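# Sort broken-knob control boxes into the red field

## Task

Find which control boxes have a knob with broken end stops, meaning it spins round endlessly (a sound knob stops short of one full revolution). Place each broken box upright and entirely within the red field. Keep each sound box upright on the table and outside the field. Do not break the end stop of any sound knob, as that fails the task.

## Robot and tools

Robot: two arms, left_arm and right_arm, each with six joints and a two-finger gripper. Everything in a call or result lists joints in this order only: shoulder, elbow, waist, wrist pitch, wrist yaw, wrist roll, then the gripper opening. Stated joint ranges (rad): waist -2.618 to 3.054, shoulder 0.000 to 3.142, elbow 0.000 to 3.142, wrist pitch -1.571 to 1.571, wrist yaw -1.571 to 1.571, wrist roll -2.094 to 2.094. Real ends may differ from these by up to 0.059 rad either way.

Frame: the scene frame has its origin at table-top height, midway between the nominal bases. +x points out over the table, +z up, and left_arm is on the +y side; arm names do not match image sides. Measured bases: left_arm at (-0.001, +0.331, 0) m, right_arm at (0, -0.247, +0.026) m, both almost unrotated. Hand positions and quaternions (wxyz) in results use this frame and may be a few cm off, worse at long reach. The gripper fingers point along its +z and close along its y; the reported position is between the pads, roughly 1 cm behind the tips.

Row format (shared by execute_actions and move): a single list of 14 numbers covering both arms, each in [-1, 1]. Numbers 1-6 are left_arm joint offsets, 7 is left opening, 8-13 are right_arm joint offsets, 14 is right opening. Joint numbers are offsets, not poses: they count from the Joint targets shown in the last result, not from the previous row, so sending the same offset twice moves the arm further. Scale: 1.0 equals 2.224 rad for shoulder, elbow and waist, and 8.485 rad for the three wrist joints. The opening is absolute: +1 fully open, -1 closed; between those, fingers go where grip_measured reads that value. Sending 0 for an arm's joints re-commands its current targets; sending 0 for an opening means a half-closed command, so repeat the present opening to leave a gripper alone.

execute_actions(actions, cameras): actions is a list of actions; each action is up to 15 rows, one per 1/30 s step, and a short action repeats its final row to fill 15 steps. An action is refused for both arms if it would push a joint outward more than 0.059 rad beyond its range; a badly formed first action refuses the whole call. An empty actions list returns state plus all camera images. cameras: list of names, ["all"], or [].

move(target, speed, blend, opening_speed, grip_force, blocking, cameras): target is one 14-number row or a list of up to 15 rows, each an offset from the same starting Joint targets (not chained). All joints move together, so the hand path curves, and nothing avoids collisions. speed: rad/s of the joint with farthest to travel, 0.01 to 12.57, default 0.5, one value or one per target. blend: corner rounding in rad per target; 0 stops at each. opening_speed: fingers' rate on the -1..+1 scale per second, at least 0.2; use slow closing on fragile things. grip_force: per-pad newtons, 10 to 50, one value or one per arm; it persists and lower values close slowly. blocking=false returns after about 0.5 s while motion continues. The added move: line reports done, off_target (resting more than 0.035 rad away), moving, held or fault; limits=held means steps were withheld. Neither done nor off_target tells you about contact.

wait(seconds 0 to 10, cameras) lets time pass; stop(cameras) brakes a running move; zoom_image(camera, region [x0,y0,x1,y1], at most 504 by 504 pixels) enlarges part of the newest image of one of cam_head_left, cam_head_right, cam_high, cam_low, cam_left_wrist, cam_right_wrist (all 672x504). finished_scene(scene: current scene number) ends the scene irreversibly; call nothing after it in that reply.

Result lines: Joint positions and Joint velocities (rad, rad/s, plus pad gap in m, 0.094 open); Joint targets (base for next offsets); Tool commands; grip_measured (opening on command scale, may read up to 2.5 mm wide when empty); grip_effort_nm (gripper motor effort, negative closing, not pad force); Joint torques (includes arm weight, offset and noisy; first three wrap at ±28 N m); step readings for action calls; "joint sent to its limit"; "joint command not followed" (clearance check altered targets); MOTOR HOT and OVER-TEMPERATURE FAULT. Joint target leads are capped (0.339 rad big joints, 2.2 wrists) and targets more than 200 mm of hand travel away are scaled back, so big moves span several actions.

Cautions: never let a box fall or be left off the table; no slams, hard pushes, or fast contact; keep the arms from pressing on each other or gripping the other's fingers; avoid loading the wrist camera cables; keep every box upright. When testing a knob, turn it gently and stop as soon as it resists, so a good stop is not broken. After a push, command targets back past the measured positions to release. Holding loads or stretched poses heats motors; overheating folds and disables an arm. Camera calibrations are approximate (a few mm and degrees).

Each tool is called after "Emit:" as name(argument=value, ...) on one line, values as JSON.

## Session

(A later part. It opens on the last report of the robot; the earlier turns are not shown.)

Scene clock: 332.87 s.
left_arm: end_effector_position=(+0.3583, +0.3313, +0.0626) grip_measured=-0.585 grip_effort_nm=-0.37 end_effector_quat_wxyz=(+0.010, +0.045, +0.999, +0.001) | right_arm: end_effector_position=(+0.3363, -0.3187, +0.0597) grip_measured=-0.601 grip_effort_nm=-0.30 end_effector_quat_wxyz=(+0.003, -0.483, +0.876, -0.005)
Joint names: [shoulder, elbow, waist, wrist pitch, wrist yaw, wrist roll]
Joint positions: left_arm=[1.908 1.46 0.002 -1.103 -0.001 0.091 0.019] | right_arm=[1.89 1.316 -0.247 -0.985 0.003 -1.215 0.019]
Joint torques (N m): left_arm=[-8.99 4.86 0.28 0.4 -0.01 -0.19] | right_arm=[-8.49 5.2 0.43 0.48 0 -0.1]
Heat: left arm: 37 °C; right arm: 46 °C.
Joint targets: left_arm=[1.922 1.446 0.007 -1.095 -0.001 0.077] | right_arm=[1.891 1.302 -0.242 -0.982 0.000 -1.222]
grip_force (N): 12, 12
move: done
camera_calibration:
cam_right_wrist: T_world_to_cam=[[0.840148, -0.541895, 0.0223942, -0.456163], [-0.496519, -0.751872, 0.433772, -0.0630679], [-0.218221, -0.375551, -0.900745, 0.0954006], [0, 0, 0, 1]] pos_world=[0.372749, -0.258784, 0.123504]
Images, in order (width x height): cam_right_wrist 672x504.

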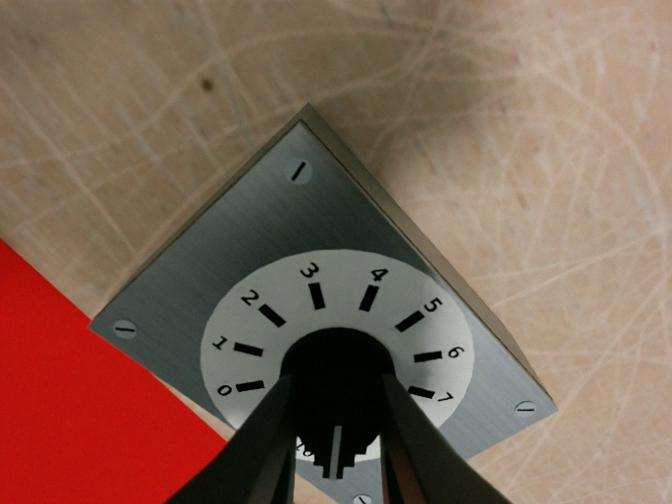

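Emit:
move(target=[0,0,0,0,0,-0.22,-0.8,0,0,0,0,0,0.053,-0.8], speed=0.8, cameras=["cam_left_wrist","cam_right_wrist"])

Scene clock: 344.23 s.
left_arm: end_effector_position=(+0.3574, +0.3325, +0.0626) grip_measured=-0.585 grip_effort_nm=-0.36 end_effector_quat_wxyz=(-0.005, +0.776, -0.631, +0.006) | right_arm: end_effector_position=(+0.3368, -0.3188, +0.0597) grip_measured=-0.601 grip_effort_nm=-0.32 end_effector_quat_wxyz=(+0.005, -0.282, +0.959, -0.005)
Joint names: [shoulder, elbow, waist, wrist pitch, wrist yaw, wrist roll]
Joint positions: left_arm=[1.908 1.46 0.005 -1.107 -0.001 -1.772 0.02] | right_arm=[1.89 1.316 -0.247 -0.983 0.003 -0.78 0.019]
Joint torques (N m): left_arm=[-8.91 4.78 0.02 0.35 -0.08 -0.22] | right_arm=[-8.51 5.22 0.32 0.5 -0.01 0.05]
Heat: left arm: 37 °C; right arm: 46 °C.
Joint targets: left_arm=[1.922 1.446 0.007 -1.095 -0.001 -1.790] | right_arm=[1.891 1.302 -0.242 -0.983 0.000 -0.772]
grip_force (N): 12, 12
move: done
camera_calibration:
cam_left_wrist: T_world_to_cam=[[0.977611, 0.210392, -0.00355048, -0.41645], [0.193189, -0.890736, 0.411421, 0.239657], [0.083397, -0.402896, -0.911438, 0.253626], [0, 0, 0, 1]] pos_world=[0.339675, 0.403273, 0.131086]
cam_right_wrist: T_world_to_cam=[[0.533236, -0.845674, 0.0222563, -0.450112], [-0.769515, -0.473949, 0.42804, 0.117895], [-0.351434, -0.245373, -0.903486, 0.182013], [0, 0, 0, 1]] pos_world=[0.394703, -0.28011, 0.124001]
Images, in order (width x height): cam_left_wrist 672x504, cam_right_wrist 672x504.

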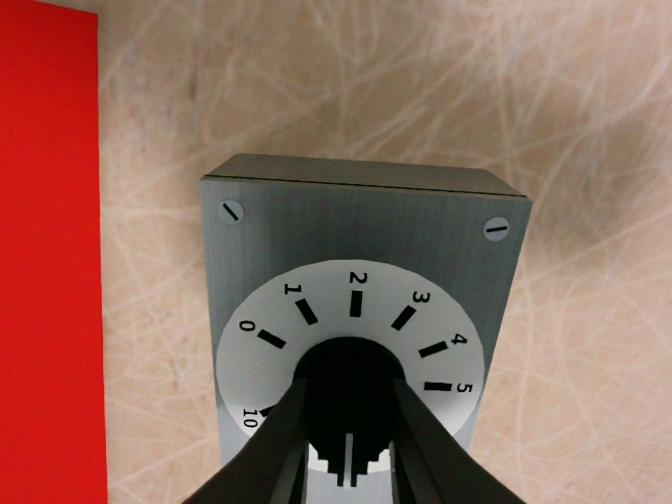

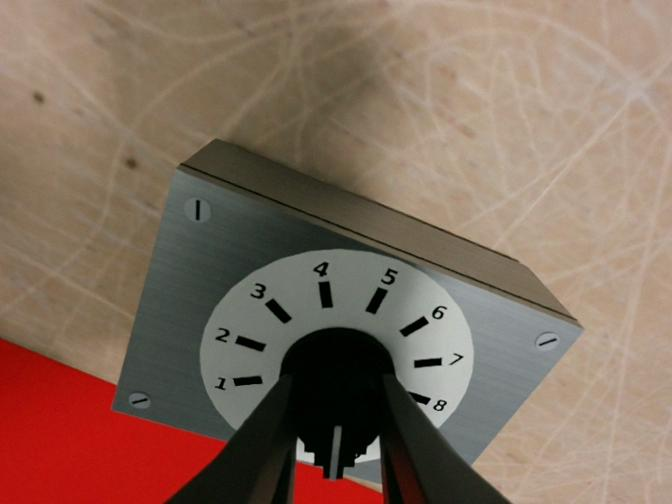

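Emit:
move(target=[0,0,0,0,0,0,-0.1,0,0,0,0,0,0.047,-0.8], speed=0.8, cameras=["cam_low","cam_right_wrist"])

Scene clock: 351.83 s.
left_arm: end_effector_position=(+0.3572, +0.3324, +0.0617) grip_measured=-0.102 grip_effort_nm=0.06 end_effector_quat_wxyz=(-0.005, +0.776, -0.631, +0.006) | right_arm: end_effector_position=(+0.3370, -0.3188, +0.0597) grip_measured=-0.601 grip_effort_nm=-0.32 end_effector_quat_wxyz=(+0.006, -0.087, +0.996, -0.004)
Joint names: [shoulder, elbow, waist, wrist pitch, wrist yaw, wrist roll]
Joint positions: left_arm=[1.908 1.456 0.005 -1.103 -0.001 -1.773 0.042] | right_arm=[1.89 1.316 -0.247 -0.982 0.003 -0.382 0.019]
Joint torques (N m): left_arm=[-8.91 5.07 0.02 0.32 -0.08 -0.23] | right_arm=[-8.61 5.27 0.35 0.51 0.06 0.04]
Heat: left arm: 37 °C; right arm: 46 °C.
Joint targets: left_arm=[1.922 1.446 0.007 -1.095 -0.001 -1.790] | right_arm=[1.891 1.302 -0.242 -0.983 0.000 -0.374]
grip_force (N): 12, 12
move: done
camera_calibration:
cam_right_wrist: T_world_to_cam=[[0.163849, -0.986308, 0.0187094, -0.370386], [-0.89481, -0.140611, 0.423726, 0.266815], [-0.415294, -0.0861682, -0.905597, 0.25445], [0, 0, 0, 1]] pos_world=[0.405108, -0.305872, 0.124302]
Images, in order (width x height): cam_low 672x504, cam_right_wrist 672x504.

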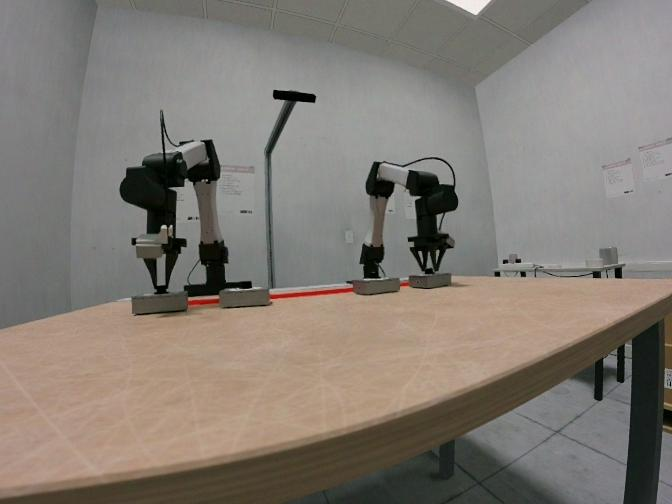

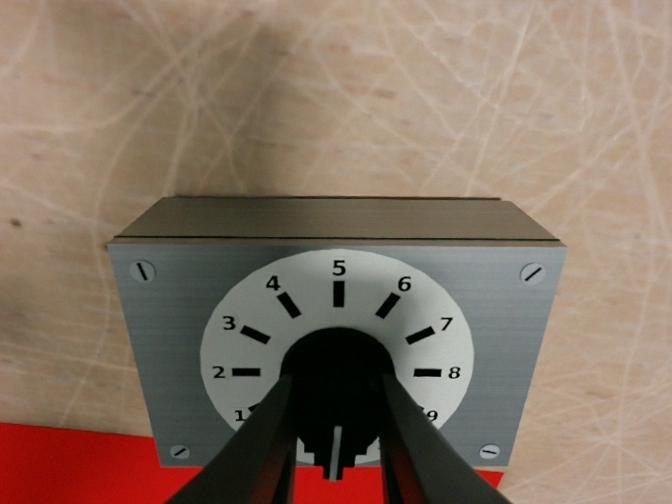

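Emit:
move(target=[0,0,0,0,0,0,-0.1,0,0,0,0,0,0.0943,-0.8], speed=0.8, cameras=["cam_low","cam_right_wrist"])

Scene clock: 359.57 s.
left_arm: end_effector_position=(+0.3572, +0.3324, +0.0617) grip_measured=-0.102 grip_effort_nm=0.06 end_effector_quat_wxyz=(-0.005, +0.776, -0.631, +0.006) | right_arm: end_effector_position=(+0.3368, -0.3201, +0.0597) grip_measured=-0.601 grip_effort_nm=-0.32 end_effector_quat_wxyz=(+0.008, +0.308, +0.951, -0.005)
Joint names: [shoulder, elbow, waist, wrist pitch, wrist yaw, wrist roll]
Joint positions: left_arm=[1.908 1.456 0.005 -1.103 -0.001 -1.773 0.042] | right_arm=[1.89 1.316 -0.247 -0.982 0.011 0.418 0.019]
Joint torques (N m): left_arm=[-8.91 5.07 0.02 0.32 -0.08 -0.22] | right_arm=[-8.55 5.34 0.39 0.47 0 0.06]
Heat: left arm: 37 °C; right arm: 46 °C.
Joint targets: left_arm=[1.922 1.446 0.007 -1.095 -0.001 -1.790] | right_arm=[1.891 1.302 -0.242 -0.982 0.000 0.426]
grip_force (N): 12, 12
move: done
camera_calibration:
cam_right_wrist: T_world_to_cam=[[-0.59344, -0.804759, 0.0138833, -0.0581403], [-0.727484, 0.543677, 0.418548, 0.429465], [-0.344378, 0.238283, -0.908089, 0.334382], [0, 0, 0, 1]] pos_world=[0.39308, -0.359957, 0.124704]
Images, in order (width x height): cam_low 672x504, cam_right_wrist 672x504.

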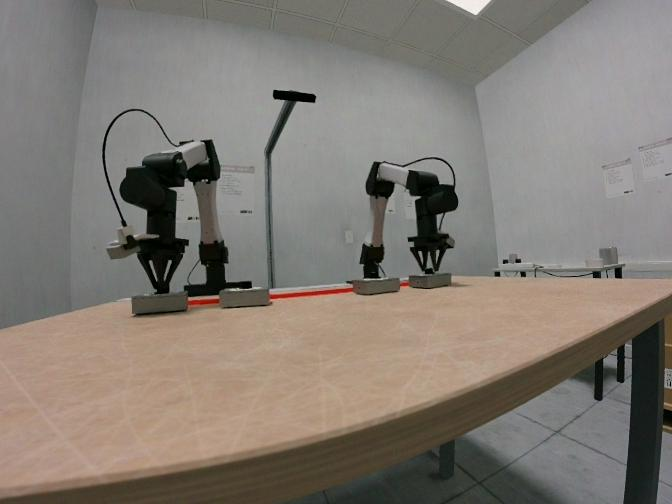

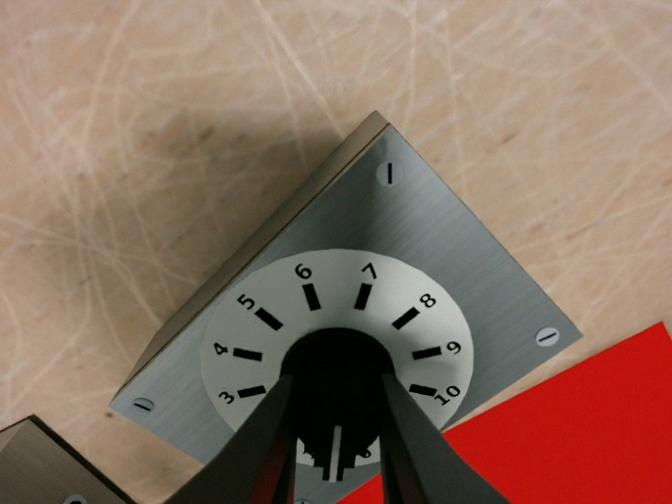

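Emit:
move(target=[[0,0,0,0,0,0.37,-0.1,0,0,0,0,0,0.185,-0.8],[0,0,0,0,0,0.37,-0.8,0,0,0,0,0,0.185,-0.1]], speed=[1.5,1.5], cameras=["cam_left_wrist","cam_right_wrist"])

Emit:
move(target=[[0,0,0,0,0,0,-0.8,0,0,0,0,0,-0.37,-0.1],[0,0,0,0,0,0,-0.8,0,0,0,0,0,-0.37,-0.8],[0,0,0,0,0,-0.4,-0.8,0,0,0,0,0,-0.18,-0.8]], speed=[3,1,1], cameras=["cam_left_wrist","cam_right_wrist"])

Scene clock: 378.03 s.
left_arm: end_effector_position=(+0.3569, +0.3324, +0.0617) grip_measured=-0.584 grip_effort_nm=-0.35 end_effector_quat_wxyz=(+0.006, +0.616, +0.788, +0.005) | right_arm: end_effector_position=(+0.3354, -0.3202, +0.0597) grip_measured=-0.103 grip_effort_nm=0.17 end_effector_quat_wxyz=(+0.008, +0.890, +0.455, +0.000)
Joint names: [shoulder, elbow, waist, wrist pitch, wrist yaw, wrist roll]
Joint positions: left_arm=[1.908 1.456 0.005 -1.104 -0.001 1.331 0.02] | right_arm=[1.89 1.316 -0.247 -0.987 0.013 1.988 0.042]
Joint torques (N m): left_arm=[-8.94 5.08 0.02 0.34 0.03 0.14] | right_arm=[-8.5 5.12 0.44 0.41 0.01 0.05]
Heat: left arm: 37 °C; right arm: 46 °C.
Joint targets: left_arm=[1.922 1.446 0.007 -1.095 -0.001 1.350] | right_arm=[1.891 1.302 -0.242 -0.983 0.000 1.996]
grip_force (N): 12, 12
move: done
camera_calibration:
cam_left_wrist: T_world_to_cam=[[-0.968083, -0.248312, -0.0340205, 0.43276], [-0.240407, 0.881618, 0.406145, -0.19403], [-0.0708574, 0.40136, -0.913175, 0.0405878], [0, 0, 0, 1]] pos_world=[0.375177, 0.26223, 0.130591]
cam_right_wrist: T_world_to_cam=[[-0.80533, 0.592816, -0.00365449, 0.460613], [0.534643, 0.728938, 0.427559, 0.0639636], [0.256128, 0.342372, -0.90398, 0.165592], [0, 0, 0, 1]] pos_world=[0.294335, -0.376378, 0.124027]
Images, in order (width x height): cam_left_wrist 672x504, cam_right_wrist 672x504.

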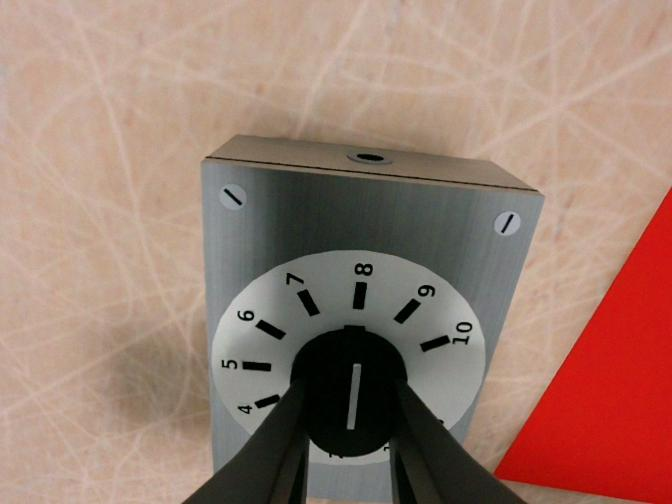

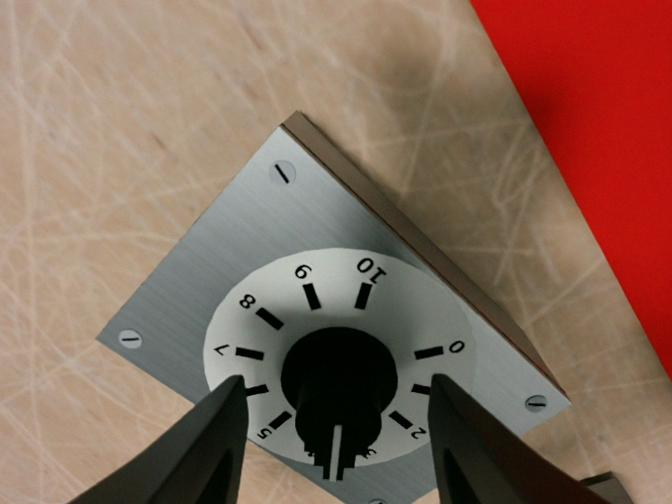

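Scene clock: 388.77 s.
left_arm: end_effector_position=(+0.3573, +0.3307, +0.0617) grip_measured=-0.584 grip_effort_nm=-0.36 end_effector_quat_wxyz=(+0.004, -0.598, +0.801, -0.009) | right_arm: end_effector_position=(+0.3351, -0.3192, +0.0597) grip_measured=-0.601 grip_effort_nm=-0.32 end_effector_quat_wxyz=(+0.003, +0.156, +0.988, -0.004)
Joint names: [shoulder, elbow, waist, wrist pitch, wrist yaw, wrist roll]
Joint positions: left_arm=[1.908 1.456 0.005 -1.103 0.009 -1.279 0.02] | right_arm=[1.89 1.316 -0.247 -0.99 0.008 0.106 0.019]
Joint torques (N m): left_arm=[-8.95 5.11 0.03 0.34 -0.16 -0.24] | right_arm=[-8.59 5.16 0.32 0.55 0 0.06]
Heat: left arm: 38 °C; right arm: 46 °C.
Joint targets: left_arm=[1.922 1.446 0.007 -1.095 -0.001 -1.296] | right_arm=[1.891 1.302 -0.242 -0.983 0.000 0.113]
grip_force (N): 12, 12
move: off_target (left_arm, right_arm; path cut at 10 s); path passed 2 of 3 targets; left_arm: the wrist roll is farthest, 0.765 rad from its target; right_arm: the wrist roll is farthest, 0.363 rad from its target
camera_calibration:
cam_left_wrist: T_world_to_cam=[[0.960782, -0.277303, -0.00111255, -0.248895], [-0.252088, -0.875073, 0.413157, 0.392249], [-0.115544, -0.396674, -0.910659, 0.321], [0, 0, 0, 1]] pos_world=[0.375105, 0.401559, 0.129984]
cam_right_wrist: T_world_to_cam=[[-0.317168, -0.948208, 0.0174886, -0.197073], [-0.854939, 0.293854, 0.427468, 0.390139], [-0.410468, 0.120627, -0.903861, 0.317893], [0, 0, 0, 1]] pos_world=[0.401524, -0.339857, 0.124005]
Images, in order (width x height): cam_left_wrist 672x504, cam_right_wrist 672x504.

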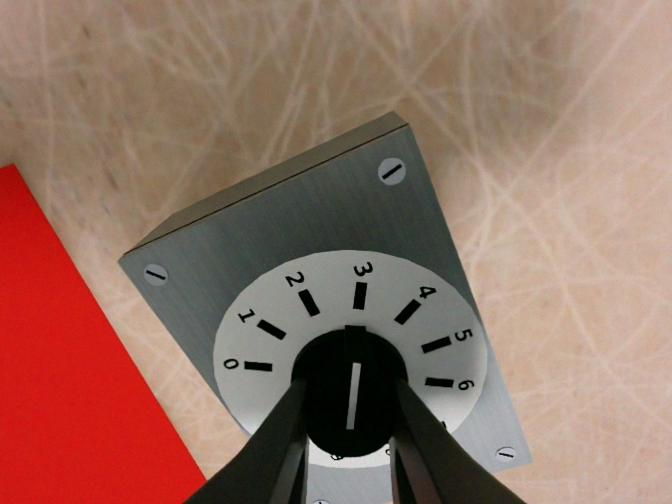

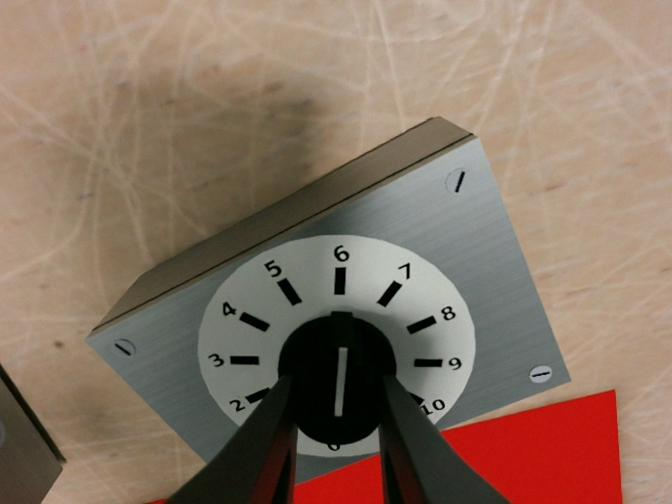

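Emit:
move(target=[[-0.0013,0.0054,0,-0.0018,0,0,-0.9,-0.0021,0.0047,0,-0.0018,0,0,-0.9],[-0.2206,-0.2393,-0.0594,0.0049,0,-0.0156,-0.9,-0.2023,-0.2142,-0.0535,0.0031,0,-0.014,-0.9],[-0.2174,-0.2478,-0.0594,0.008,0,-0.0156,-0.9,-0.1977,-0.2216,-0.0535,0.0063,0,-0.014,-0.9]], speed=[0.2,0.4,0.1], grip_force=30, cameras=["cam_high","cam_low","cam_left_wrist","cam_right_wrist"])

Scene clock: 432.27 s.
left_arm: end_effector_position=(+0.2320, +0.3021, +0.0578) grip_measured=-0.600 grip_effort_nm=-0.70 end_effector_quat_wxyz=(+0.009, -0.601, +0.799, -0.010) | right_arm: end_effector_position=(+0.2074, -0.3165, +0.0571) grip_measured=-0.619 grip_effort_nm=-0.65 end_effector_quat_wxyz=(-0.012, +0.158, +0.987, -0.003)
Joint names: [shoulder, elbow, waist, wrist pitch, wrist yaw, wrist roll]
Joint positions: left_arm=[1.439 0.92 -0.12 -1.024 0.003 -1.411 0.019] | right_arm=[1.462 0.827 -0.355 -0.958 0.009 0.001 0.018]
Joint torques (N m): left_arm=[-5.53 3.85 -0.51 0.26 -0.11 -0.22] | right_arm=[-5.52 4.67 -0.73 0.72 -0.01 -0.09]
Heat: left arm: 38 °C; right arm: 46 °C.
Joint targets: left_arm=[1.439 0.895 -0.125 -1.027 -0.001 -1.428] | right_arm=[1.451 0.809 -0.361 -0.929 0.000 -0.006]
grip_force (N): 30, 30
move: done
camera_calibration:
cam_left_wrist: T_world_to_cam=[[0.962763, -0.270234, 0.00776348, -0.139537], [-0.249772, -0.878144, 0.408016, 0.337894], [-0.103442, -0.394762, -0.912942, 0.288379], [0, 0, 0, 1]] pos_world=[0.248568, 0.372853, 0.12649]
cam_right_wrist: T_world_to_cam=[[-0.319537, -0.947369, 0.0197119, -0.234259], [-0.841288, 0.293207, 0.454163, 0.276691], [-0.436039, 0.128538, -0.890701, 0.269971], [0, 0, 0, 1]] pos_world=[0.27564, -0.337759, 0.119419]
Images, in order (width x height): cam_high 672x504, cam_low 672x504, cam_left_wrist 672x504, cam_right_wrist 672x504.

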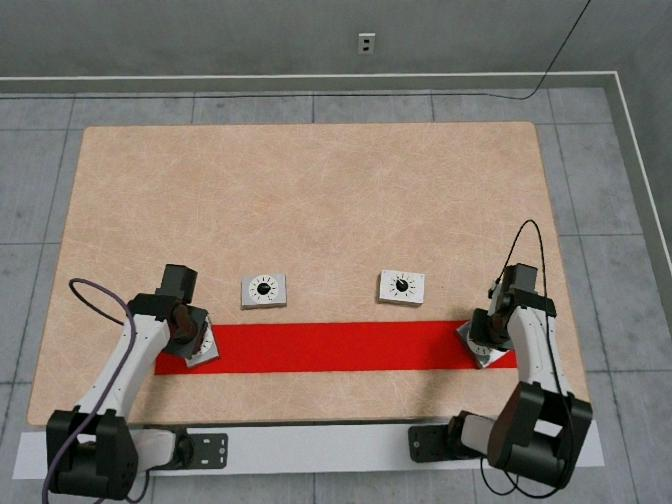

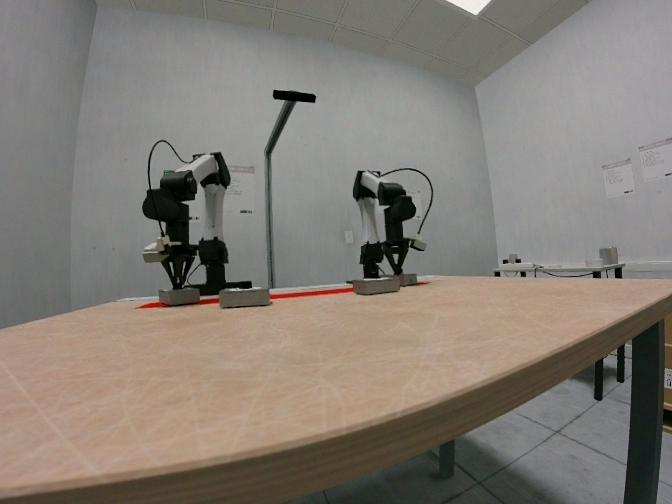

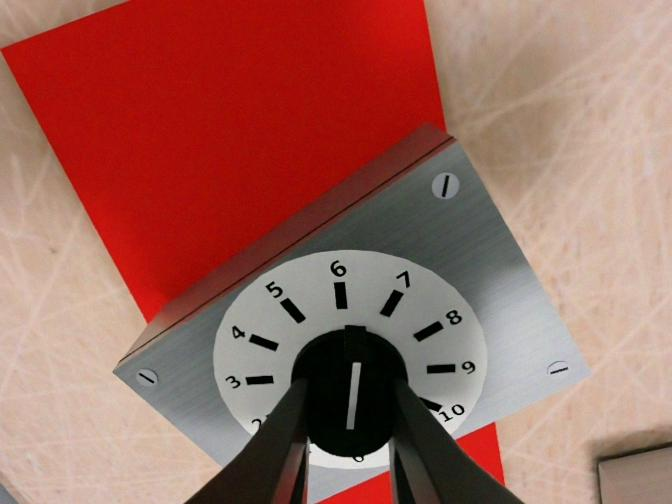

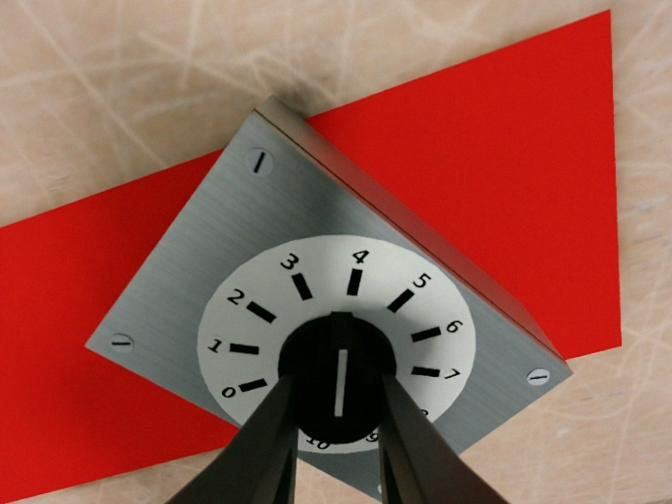

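Emit:
move(target=[[0,0.005,0,-0.0014,0,0,1,0,0.004,0,-0.0014,0,0,1],[0,0.005,0,-0.0014,0,0.1117,1,0,0.004,0,-0.0014,0,-0.1012,1]], speed=1.5, cameras=["cam_high","cam_left_wrist","cam_right_wrist"])

Scene clock: 486.77 s.
left_arm: end_effector_position=(+0.2261, +0.3028, +0.0542) grip_measured=+0.998 grip_effort_nm=0.05 end_effector_quat_wxyz=(+0.003, -0.186, +0.983, -0.002) | right_arm: end_effector_position=(+0.2082, -0.3168, +0.0563) grip_measured=+0.997 grip_effort_nm=0.17 end_effector_quat_wxyz=(-0.010, -0.267, +0.964, +0.001)
Joint names: [shoulder, elbow, waist, wrist pitch, wrist yaw, wrist roll]
Joint positions: left_arm=[1.439 0.905 -0.12 -1.03 0.003 -0.496 0.094] | right_arm=[1.462 0.824 -0.355 -0.949 0.009 -0.856 0.094]
Joint torques (N m): left_arm=[-5.52 5.85 -0.51 0.19 -0.08 0.08] | right_arm=[-5.55 5.68 -0.73 0.52 -0.02 -0.11]
Heat: left arm: 36 °C; right arm: 41 °C.
Joint targets: left_arm=[1.439 0.906 -0.125 -1.039 -0.001 -0.480] | right_arm=[1.451 0.818 -0.361 -0.941 0.000 -0.864]
grip_force (N): 30, 30
move: done
camera_calibration:
cam_left_wrist: T_world_to_cam=[[0.372428, -0.927964, -0.0134173, 0.200176], [-0.846631, -0.345637, 0.404661, 0.312374], [-0.380148, -0.139348, -0.914369, 0.270147], [0, 0, 0, 1]] pos_world=[0.292611, 0.331368, 0.123294]
cam_right_wrist: T_world_to_cam=[[0.507233, -0.861801, 0.00367048, -0.378375], [-0.770026, -0.451296, 0.45099, 0.0273257], [-0.387007, -0.231584, -0.892521, 0.145395], [0, 0, 0, 1]] pos_world=[0.269235, -0.280081, 0.118833]
Images, in order (width x height): cam_high 672x504, cam_left_wrist 672x504, cam_right_wrist 672x504.

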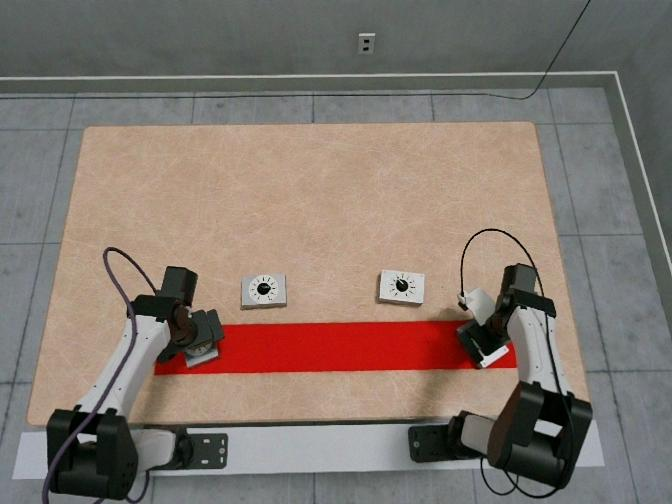

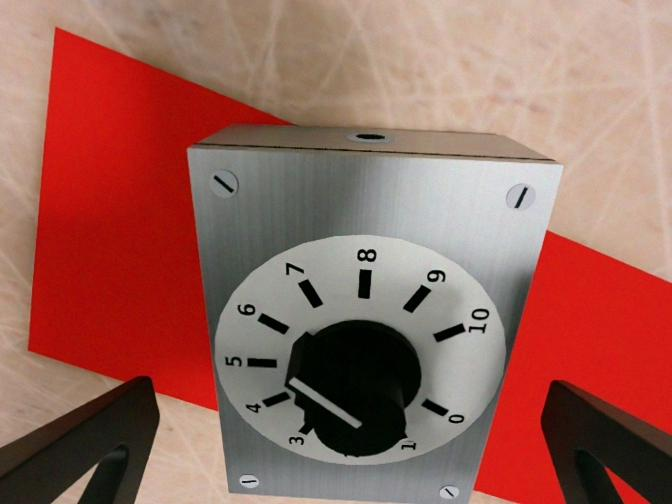

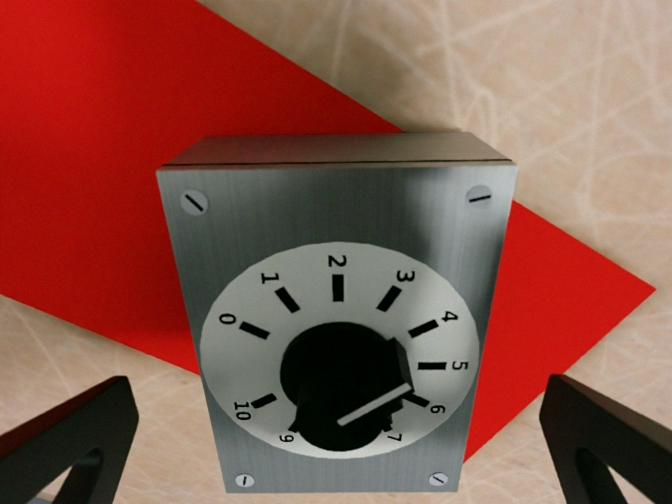

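Emit:
move(target=[[0.0165,-0.0318,0,0.0127,0,0,1,0.0225,-0.0302,0,0.0138,0,0,1],[0.0165,-0.0318,0,0.0127,0,0,0,0.0225,-0.0302,0,0.0138,0,0,0]], speed=0.3, grip_force=25, cameras=["cam_low","cam_left_wrist","cam_right_wrist"])

Scene clock: 499.77 s.
left_arm: end_effector_position=(+0.2264, +0.3024, +0.0338) grip_measured=+0.512 grip_effort_nm=-0.60 end_effector_quat_wxyz=(+0.004, -0.184, +0.983, -0.003) | right_arm: end_effector_position=(+0.2106, -0.3171, +0.0358) grip_measured=+0.488 grip_effort_nm=-0.52 end_effector_quat_wxyz=(-0.002, -0.268, +0.963, -0.002)
Joint names: [shoulder, elbow, waist, wrist pitch, wrist yaw, wrist roll]
Joint positions: left_arm=[1.466 0.843 -0.121 -0.937 0.004 -0.492 0.071] | right_arm=[1.495 0.763 -0.355 -0.84 0.007 -0.859 0.07]
Joint torques (N m): left_arm=[-4.78 5.01 -0.42 0.36 -0.09 0.07] | right_arm=[-4.03 4.98 -0.69 0.63 -0.04 -0.11]
Heat: left arm: 36 °C; right arm: 40 °C.
Joint targets: left_arm=[1.475 0.835 -0.125 -0.931 -0.001 -0.480] | right_arm=[1.501 0.751 -0.361 -0.824 0.000 -0.864]
grip_force (N): 25, 25
move: done
camera_calibration:
cam_left_wrist: T_world_to_cam=[[0.368204, -0.929676, -0.0113523, 0.200733], [-0.849414, -0.341331, 0.402478, 0.32021], [-0.378049, -0.138551, -0.915359, 0.250825], [0, 0, 0, 1]] pos_world=[0.292904, 0.330667, 0.102997]
cam_right_wrist: T_world_to_cam=[[0.509056, -0.860622, 0.0138646, -0.380134], [-0.776137, -0.452, 0.439666, 0.0397464], [-0.37212, -0.234576, -0.898054, 0.124069], [0, 0, 0, 1]] pos_world=[0.270527, -0.280082, 0.0992162]
Images, in order (width x height): cam_low 672x504, cam_left_wrist 672x504, cam_right_wrist 672x504.

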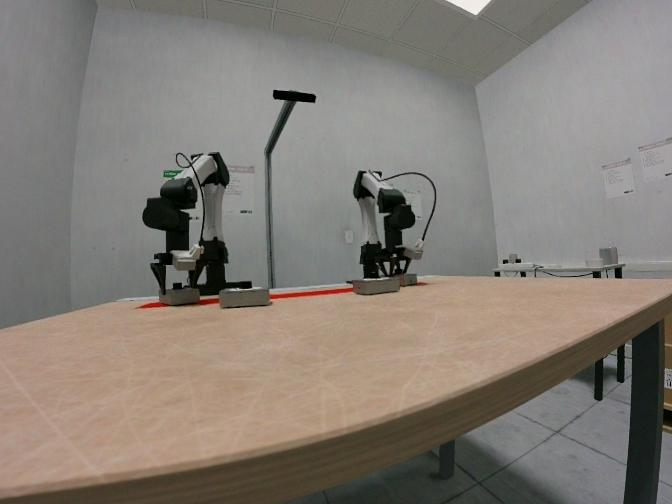

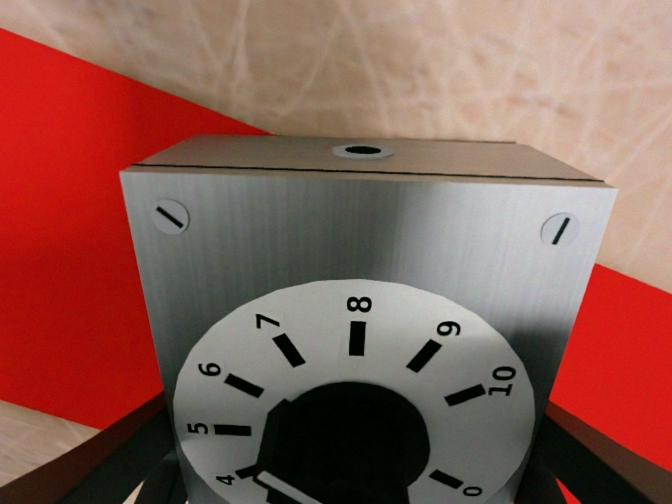

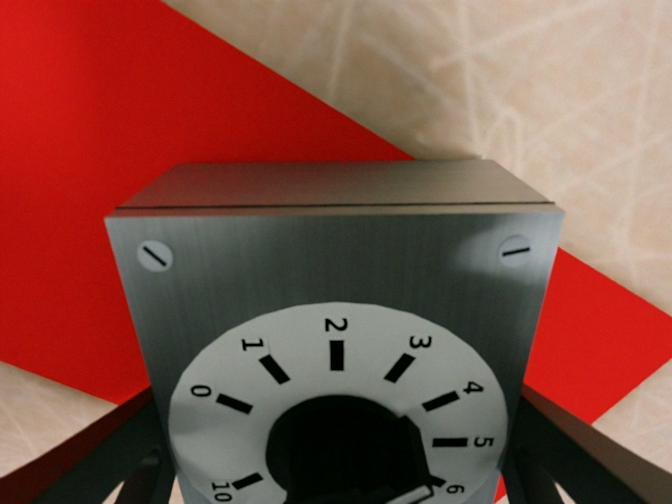

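Emit:
move(target=[[-0.0055,0.0106,0,-0.0042,0,0,0,-0.0078,0.0104,0,-0.0048,0,0,0],[-0.014,0.0021,0,-0.0042,0,-0.1407,0,-0.0078,0.0104,0,-0.0048,0,-0.122,0],[-0.0085,-0.009,0,0.0002,0,-0.1407,0,0,-0.0005,0,0.0002,0,-0.122,0]], speed=[0.2,0.8,0.1], cameras=["cam_high","cam_head_left","cam_left_wrist","cam_right_wrist"])

Scene clock: 515.70 s.
left_arm: end_effector_position=(+0.2210, +0.2994, +0.0338) grip_measured=+0.512 grip_effort_nm=-0.60 end_effector_quat_wxyz=(+0.008, +0.692, -0.722, +0.006) | right_arm: end_effector_position=(+0.2128, -0.3187, +0.0358) grip_measured=+0.487 grip_effort_nm=-0.56 end_effector_quat_wxyz=(+0.001, +0.707, -0.707, +0.006)
Joint names: [shoulder, elbow, waist, wrist pitch, wrist yaw, wrist roll]
Joint positions: left_arm=[1.458 0.836 -0.124 -0.95 0.02 -1.653 0.071] | right_arm=[1.495 0.763 -0.358 -0.829 0.007 -1.889 0.07]
Joint torques (N m): left_arm=[-5.52 3.95 -0.18 0.42 -0.26 -0.27] | right_arm=[-4.08 4.83 -0.36 0.5 -0.05 -0.1]
Heat: left arm: 36 °C; right arm: 39 °C.
Joint targets: left_arm=[1.457 0.815 -0.125 -0.930 -0.001 -1.674] | right_arm=[1.501 0.750 -0.361 -0.822 0.000 -1.899]
grip_force (N): 25, 25
move: done
camera_calibration:
cam_left_wrist: T_world_to_cam=[[0.999079, -0.036347, -0.022797, -0.206523], [-0.023124, -0.903731, 0.427476, 0.299481], [-0.0361398, -0.426555, -0.903739, 0.258586], [0, 0, 0, 1]] pos_world=[0.222603, 0.373445, 0.100966]
cam_right_wrist: T_world_to_cam=[[0.999801, -0.00967441, 0.0174458, -0.216049], [-0.0164073, -0.896228, 0.443291, -0.262645], [0.0113468, -0.443489, -0.896208, -0.0237475], [0, 0, 0, 1]] pos_world=[0.211966, -0.248012, 0.0989147]
Images, in order (width x height): cam_head_left 672x504, cam_high 672x504, cam_left_wrist 672x504, cam_right_wrist 672x504.

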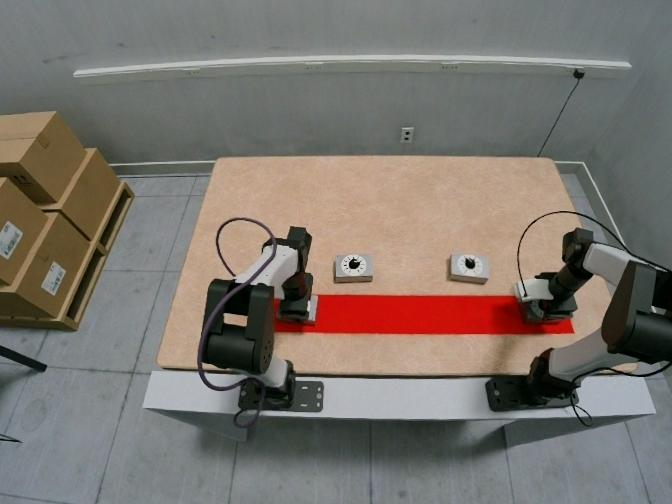

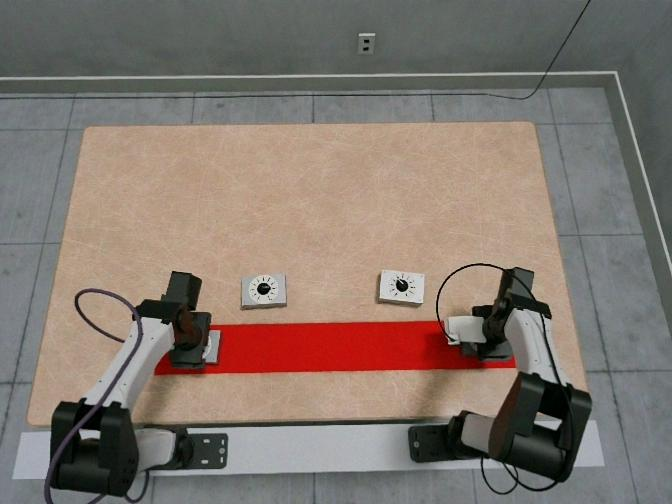

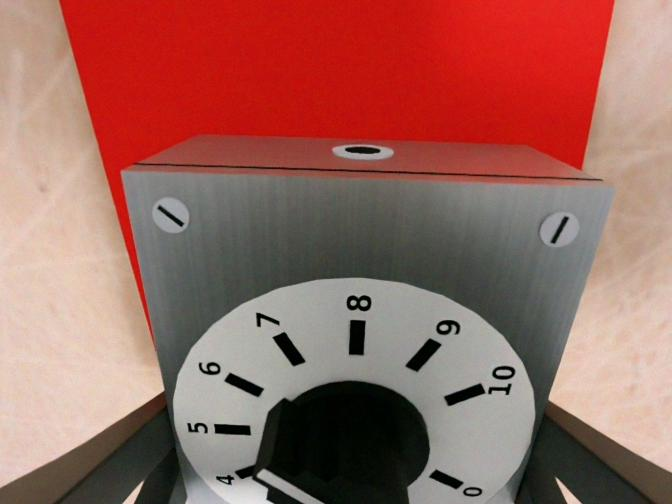

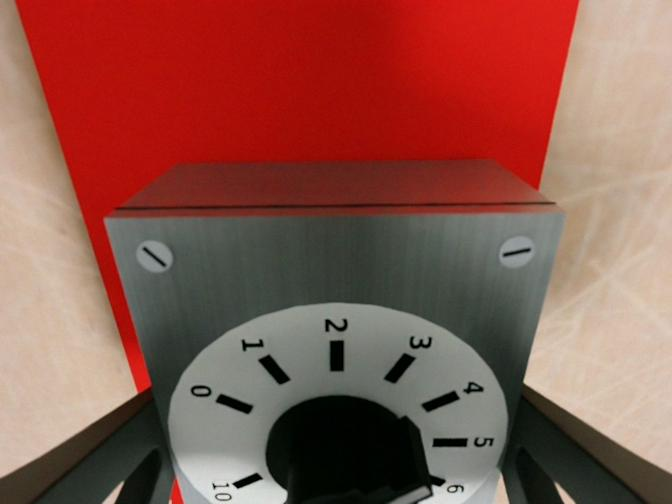

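Emit:
move(target=[[0,0,0,0,0,0,1,0,0,0,0,0,0,1],[-0.0321,0.0857,0,-0.0308,0,0,1,-0.0438,0.0744,0,-0.0307,0,0,1],[0.2563,0.4054,-0.1506,-0.0389,0,-0.042,1,0.187,0.3085,0.2774,-0.0316,0,0.1955,1]], speed=[0.5,0.3,1], cameras=["cam_high","cam_left_wrist","cam_right_wrist"])

Scene clock: 543.97 s.
left_arm: end_effector_position=(+0.3442, +0.1575, +0.0851) grip_measured=+0.998 grip_effort_nm=0.06 end_effector_quat_wxyz=(+0.004, +0.700, -0.714, +0.006) | right_arm: end_effector_position=(+0.3346, -0.1469, +0.0764) grip_measured=+0.997 grip_effort_nm=0.17 end_effector_quat_wxyz=(-0.003, -0.268, +0.963, -0.004)
Joint names: [shoulder, elbow, waist, wrist pitch, wrist yaw, wrist roll]
Joint positions: left_arm=[2.012 1.695 -0.459 -1.246 0.012 -2.013 0.094] | right_arm=[1.907 1.409 0.255 -1.078 0.007 -0.248 0.094]
Joint torques (N m): left_arm=[-9.87 7.62 -0.21 0.06 -0.18 -0.25] | right_arm=[-8.05 9.14 0.01 0.34 0.01 0.08]
Heat: left arm: 35 °C; right arm: 38 °C.
Joint targets: left_arm=[2.027 1.717 -0.460 -1.260 -0.001 -2.030] | right_arm=[1.917 1.436 0.256 -1.090 0.000 -0.241]
grip_force (N): 25, 25
move: done
camera_calibration:
cam_left_wrist: T_world_to_cam=[[0.999782, -0.0114486, -0.017451, -0.338273], [-0.00301152, -0.906509, 0.422177, 0.146192], [-0.0206528, -0.422032, -0.906346, 0.243058], [0, 0, 0, 1]] pos_world=[0.343659, 0.23123, 0.152673]
cam_right_wrist: T_world_to_cam=[[0.508479, -0.860935, 0.0154886, -0.297338], [-0.775991, -0.450366, 0.441597, 0.195088], [-0.37321, -0.236562, -0.89708, 0.246645], [0, 0, 0, 1]] pos_world=[0.394627, -0.109781, 0.139716]
Images, in order (width x height): cam_high 672x504, cam_left_wrist 672x504, cam_right_wrist 672x504.

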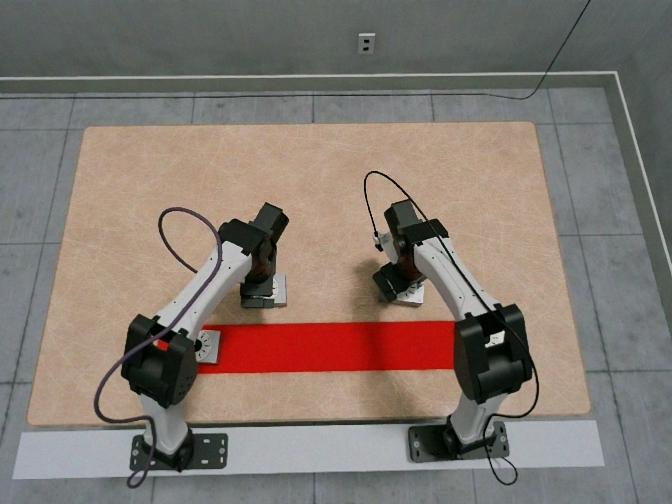

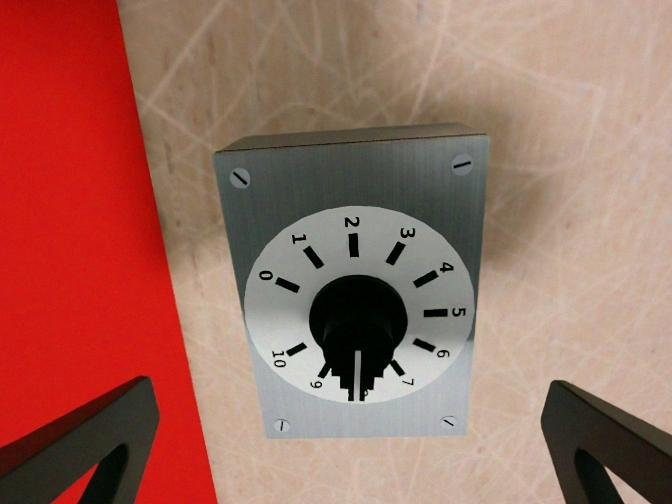

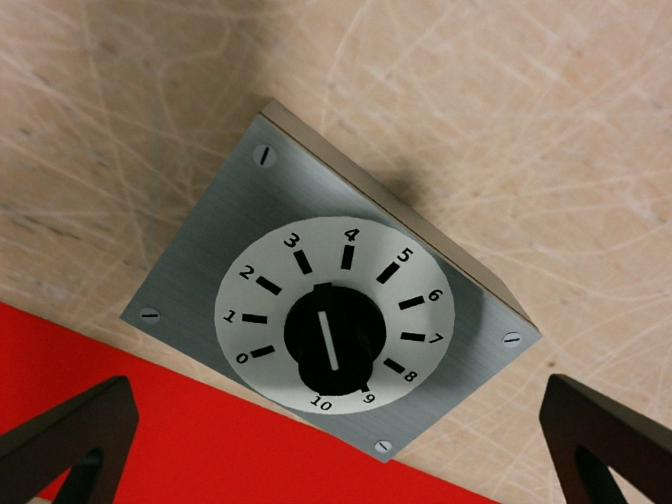

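Emit:
move(target=[[0,0,0,0,0,0,-0.1,0,0,0,0,0,-0.0293,-0.1],[0.0123,-0.0241,0,0.0094,0,0,-0.1,0.0081,-0.0221,0,0.0079,0,-0.0293,-0.1],[0.0123,-0.0241,0,0.0094,0,0,-0.8,0.0081,-0.0221,0,0.0079,0,-0.0293,-0.8]], speed=0.5, grip_force=15, cameras=["cam_low","cam_left_wrist","cam_right_wrist"])

Scene clock: 567.60 s.
left_arm: end_effector_position=(+0.3441, +0.1575, +0.0851) grip_measured=-0.086 grip_effort_nm=-0.14 end_effector_quat_wxyz=(+0.004, +0.700, -0.714, +0.006) | right_arm: end_effector_position=(+0.3346, -0.1469, +0.0764) grip_measured=+0.178 grip_effort_nm=-0.16 end_effector_quat_wxyz=(-0.003, -0.379, +0.926, -0.003)
Joint names: [shoulder, elbow, waist, wrist pitch, wrist yaw, wrist roll]
Joint positions: left_arm=[2.012 1.695 -0.459 -1.247 0.012 -2.013 0.043] | right_arm=[1.907 1.409 0.255 -1.078 0.007 -0.482 0.055]
Joint velocities: left_arm=[-0.012 -0.002 -0.007 -0.007 0.037 0.081 -0.01] | right_arm=[-0.002 -0.022 -0.002 -0.007 -0.125 0.037 -0.008]
Joint torques (N m): left_arm=[-9.87 7.64 -0.21 0.06 -0.18 -0.23] | right_arm=[-8.02 9.17 0.05 0.34 -0.02 -0.11]
Heat: left arm: 39 °C; right arm: 42 °C.
Joint targets: left_arm=[2.027 1.717 -0.460 -1.260 -0.001 -2.030] | right_arm=[1.917 1.436 0.256 -1.090 0.000 -0.489]
Tool commands: left_gripper/opening=-0.1 right_gripper/opening=-0.1
grip_force (N): 15, 15
move: moving (left_arm, right_arm; no rest 5 s after the path stopped at target 1); path passed 1 of 3 targets; target 3's new numbers were not sent; left_arm: the wrist pitch is farthest, 0.067 rad from its target; right_arm: the wrist pitch is farthest, 0.055 rad from its target
camera_calibration:
cam_left_wrist: T_world_to_cam=[[0.999776, -0.0114814, -0.0177692, -0.338115], [-0.00291075, -0.906586, 0.422011, 0.1462], [-0.0209546, -0.421865, -0.906416, 0.243132], [0, 0, 0, 1]] pos_world=[0.34356, 0.23123, 0.152673]
cam_right_wrist: T_world_to_cam=[[0.694154, -0.719699, 0.0135738, -0.338561], [-0.649601, -0.618198, 0.44255, 0.128073], [-0.310111, -0.316015, -0.896641, 0.2138], [0, 0, 0, 1]] pos_world=[0.384511, -0.0969232, 0.139618]
Images, in order (width x height): cam_low 672x504, cam_left_wrist 672x504, cam_right_wrist 672x504.

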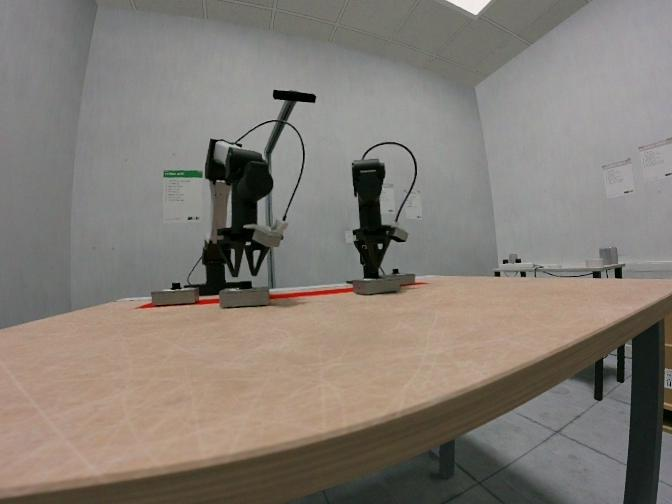

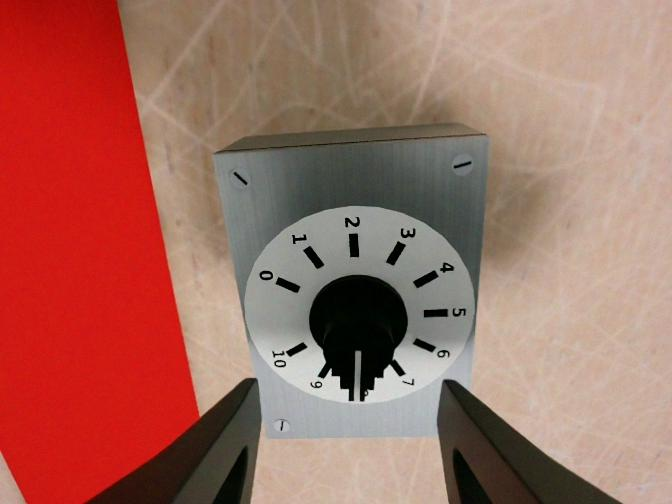

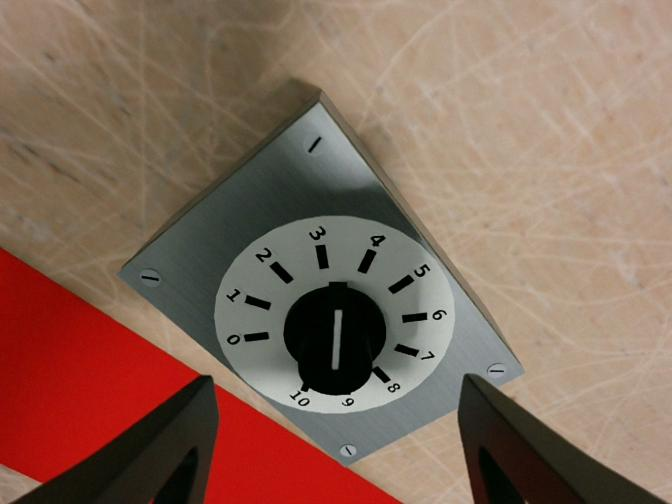

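Emit:
move(target=[[0.0123,-0.0241,0,0.0094,0,0,-0.1,0.0081,-0.0221,0,0.0079,0,0,-0.1],[0.0123,-0.0241,0,0.0094,0,0,-0.8,0.0081,-0.0221,0,0.0079,0,0,-0.8]], speed=0.5, grip_force=20, cameras=["cam_left_wrist","cam_right_wrist"])

Scene clock: 577.43 s.
left_arm: end_effector_position=(+0.3476, +0.1554, +0.0687) grip_measured=-0.610 grip_effort_nm=-0.51 end_effector_quat_wxyz=(+0.006, +0.701, -0.713, +0.003) | right_arm: end_effector_position=(+0.3405, -0.1451, +0.0687) grip_measured=-0.797 grip_effort_nm=-0.16 end_effector_quat_wxyz=(+0.004, -0.379, +0.926, -0.004)
Joint names: [shoulder, elbow, waist, wrist pitch, wrist yaw, wrist roll]
Joint positions: left_arm=[2.04 1.671 -0.459 -1.2 0.014 -2.014 0.018] | right_arm=[1.924 1.4 0.255 -1.038 0.007 -0.482 0.01]
Joint torques (N m): left_arm=[-10.14 5.27 -0.21 0.4 -0.2 -0.22] | right_arm=[-8.03 5.33 -0.01 0.64 -0.02 -0.1]
Heat: left arm: 40 °C; right arm: 43 °C.
Joint targets: left_arm=[2.054 1.663 -0.460 -1.180 -0.001 -2.030] | right_arm=[1.935 1.387 0.256 -1.024 0.000 -0.489]
grip_force (N): 20, 20
move: done
camera_calibration:
cam_left_wrist: T_world_to_cam=[[0.999676, -0.009925, -0.0234572, -0.341689], [0.000885704, -0.906853, 0.421445, 0.150004], [-0.0254551, -0.421329, -0.90655, 0.229008], [0, 0, 0, 1]] pos_world=[0.347274, 0.229128, 0.136373]
cam_right_wrist: T_world_to_cam=[[0.693915, -0.719768, 0.0203863, -0.341744], [-0.655836, -0.620085, 0.430551, 0.139167], [-0.297255, -0.312135, -0.902336, 0.205861], [0, 0, 0, 1]] pos_world=[0.389605, -0.095425, 0.132804]
Images, in order (width x height): cam_left_wrist 672x504, cam_right_wrist 672x504.

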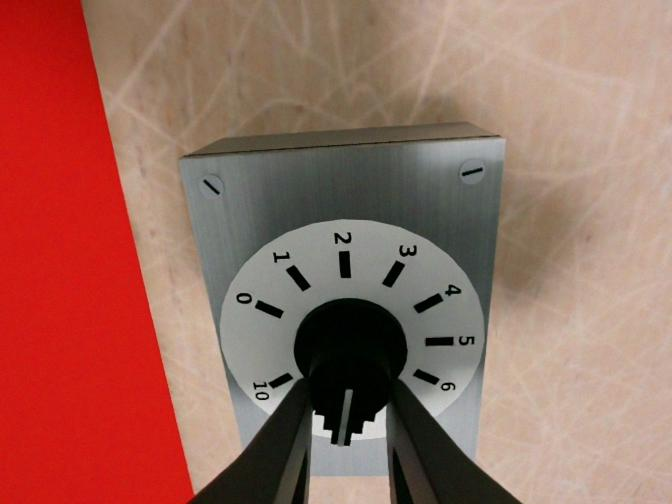

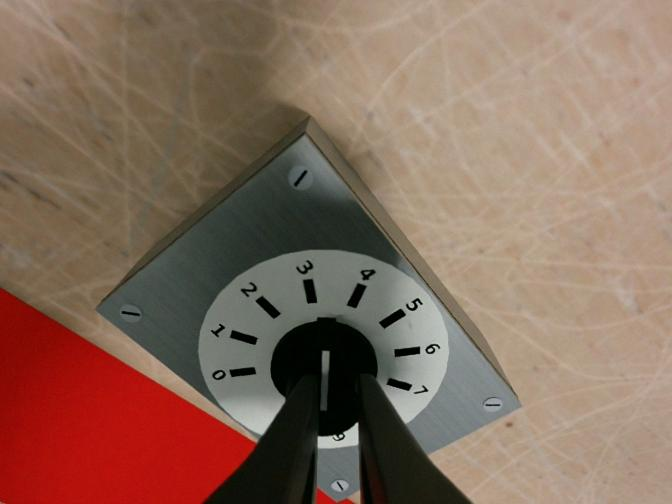

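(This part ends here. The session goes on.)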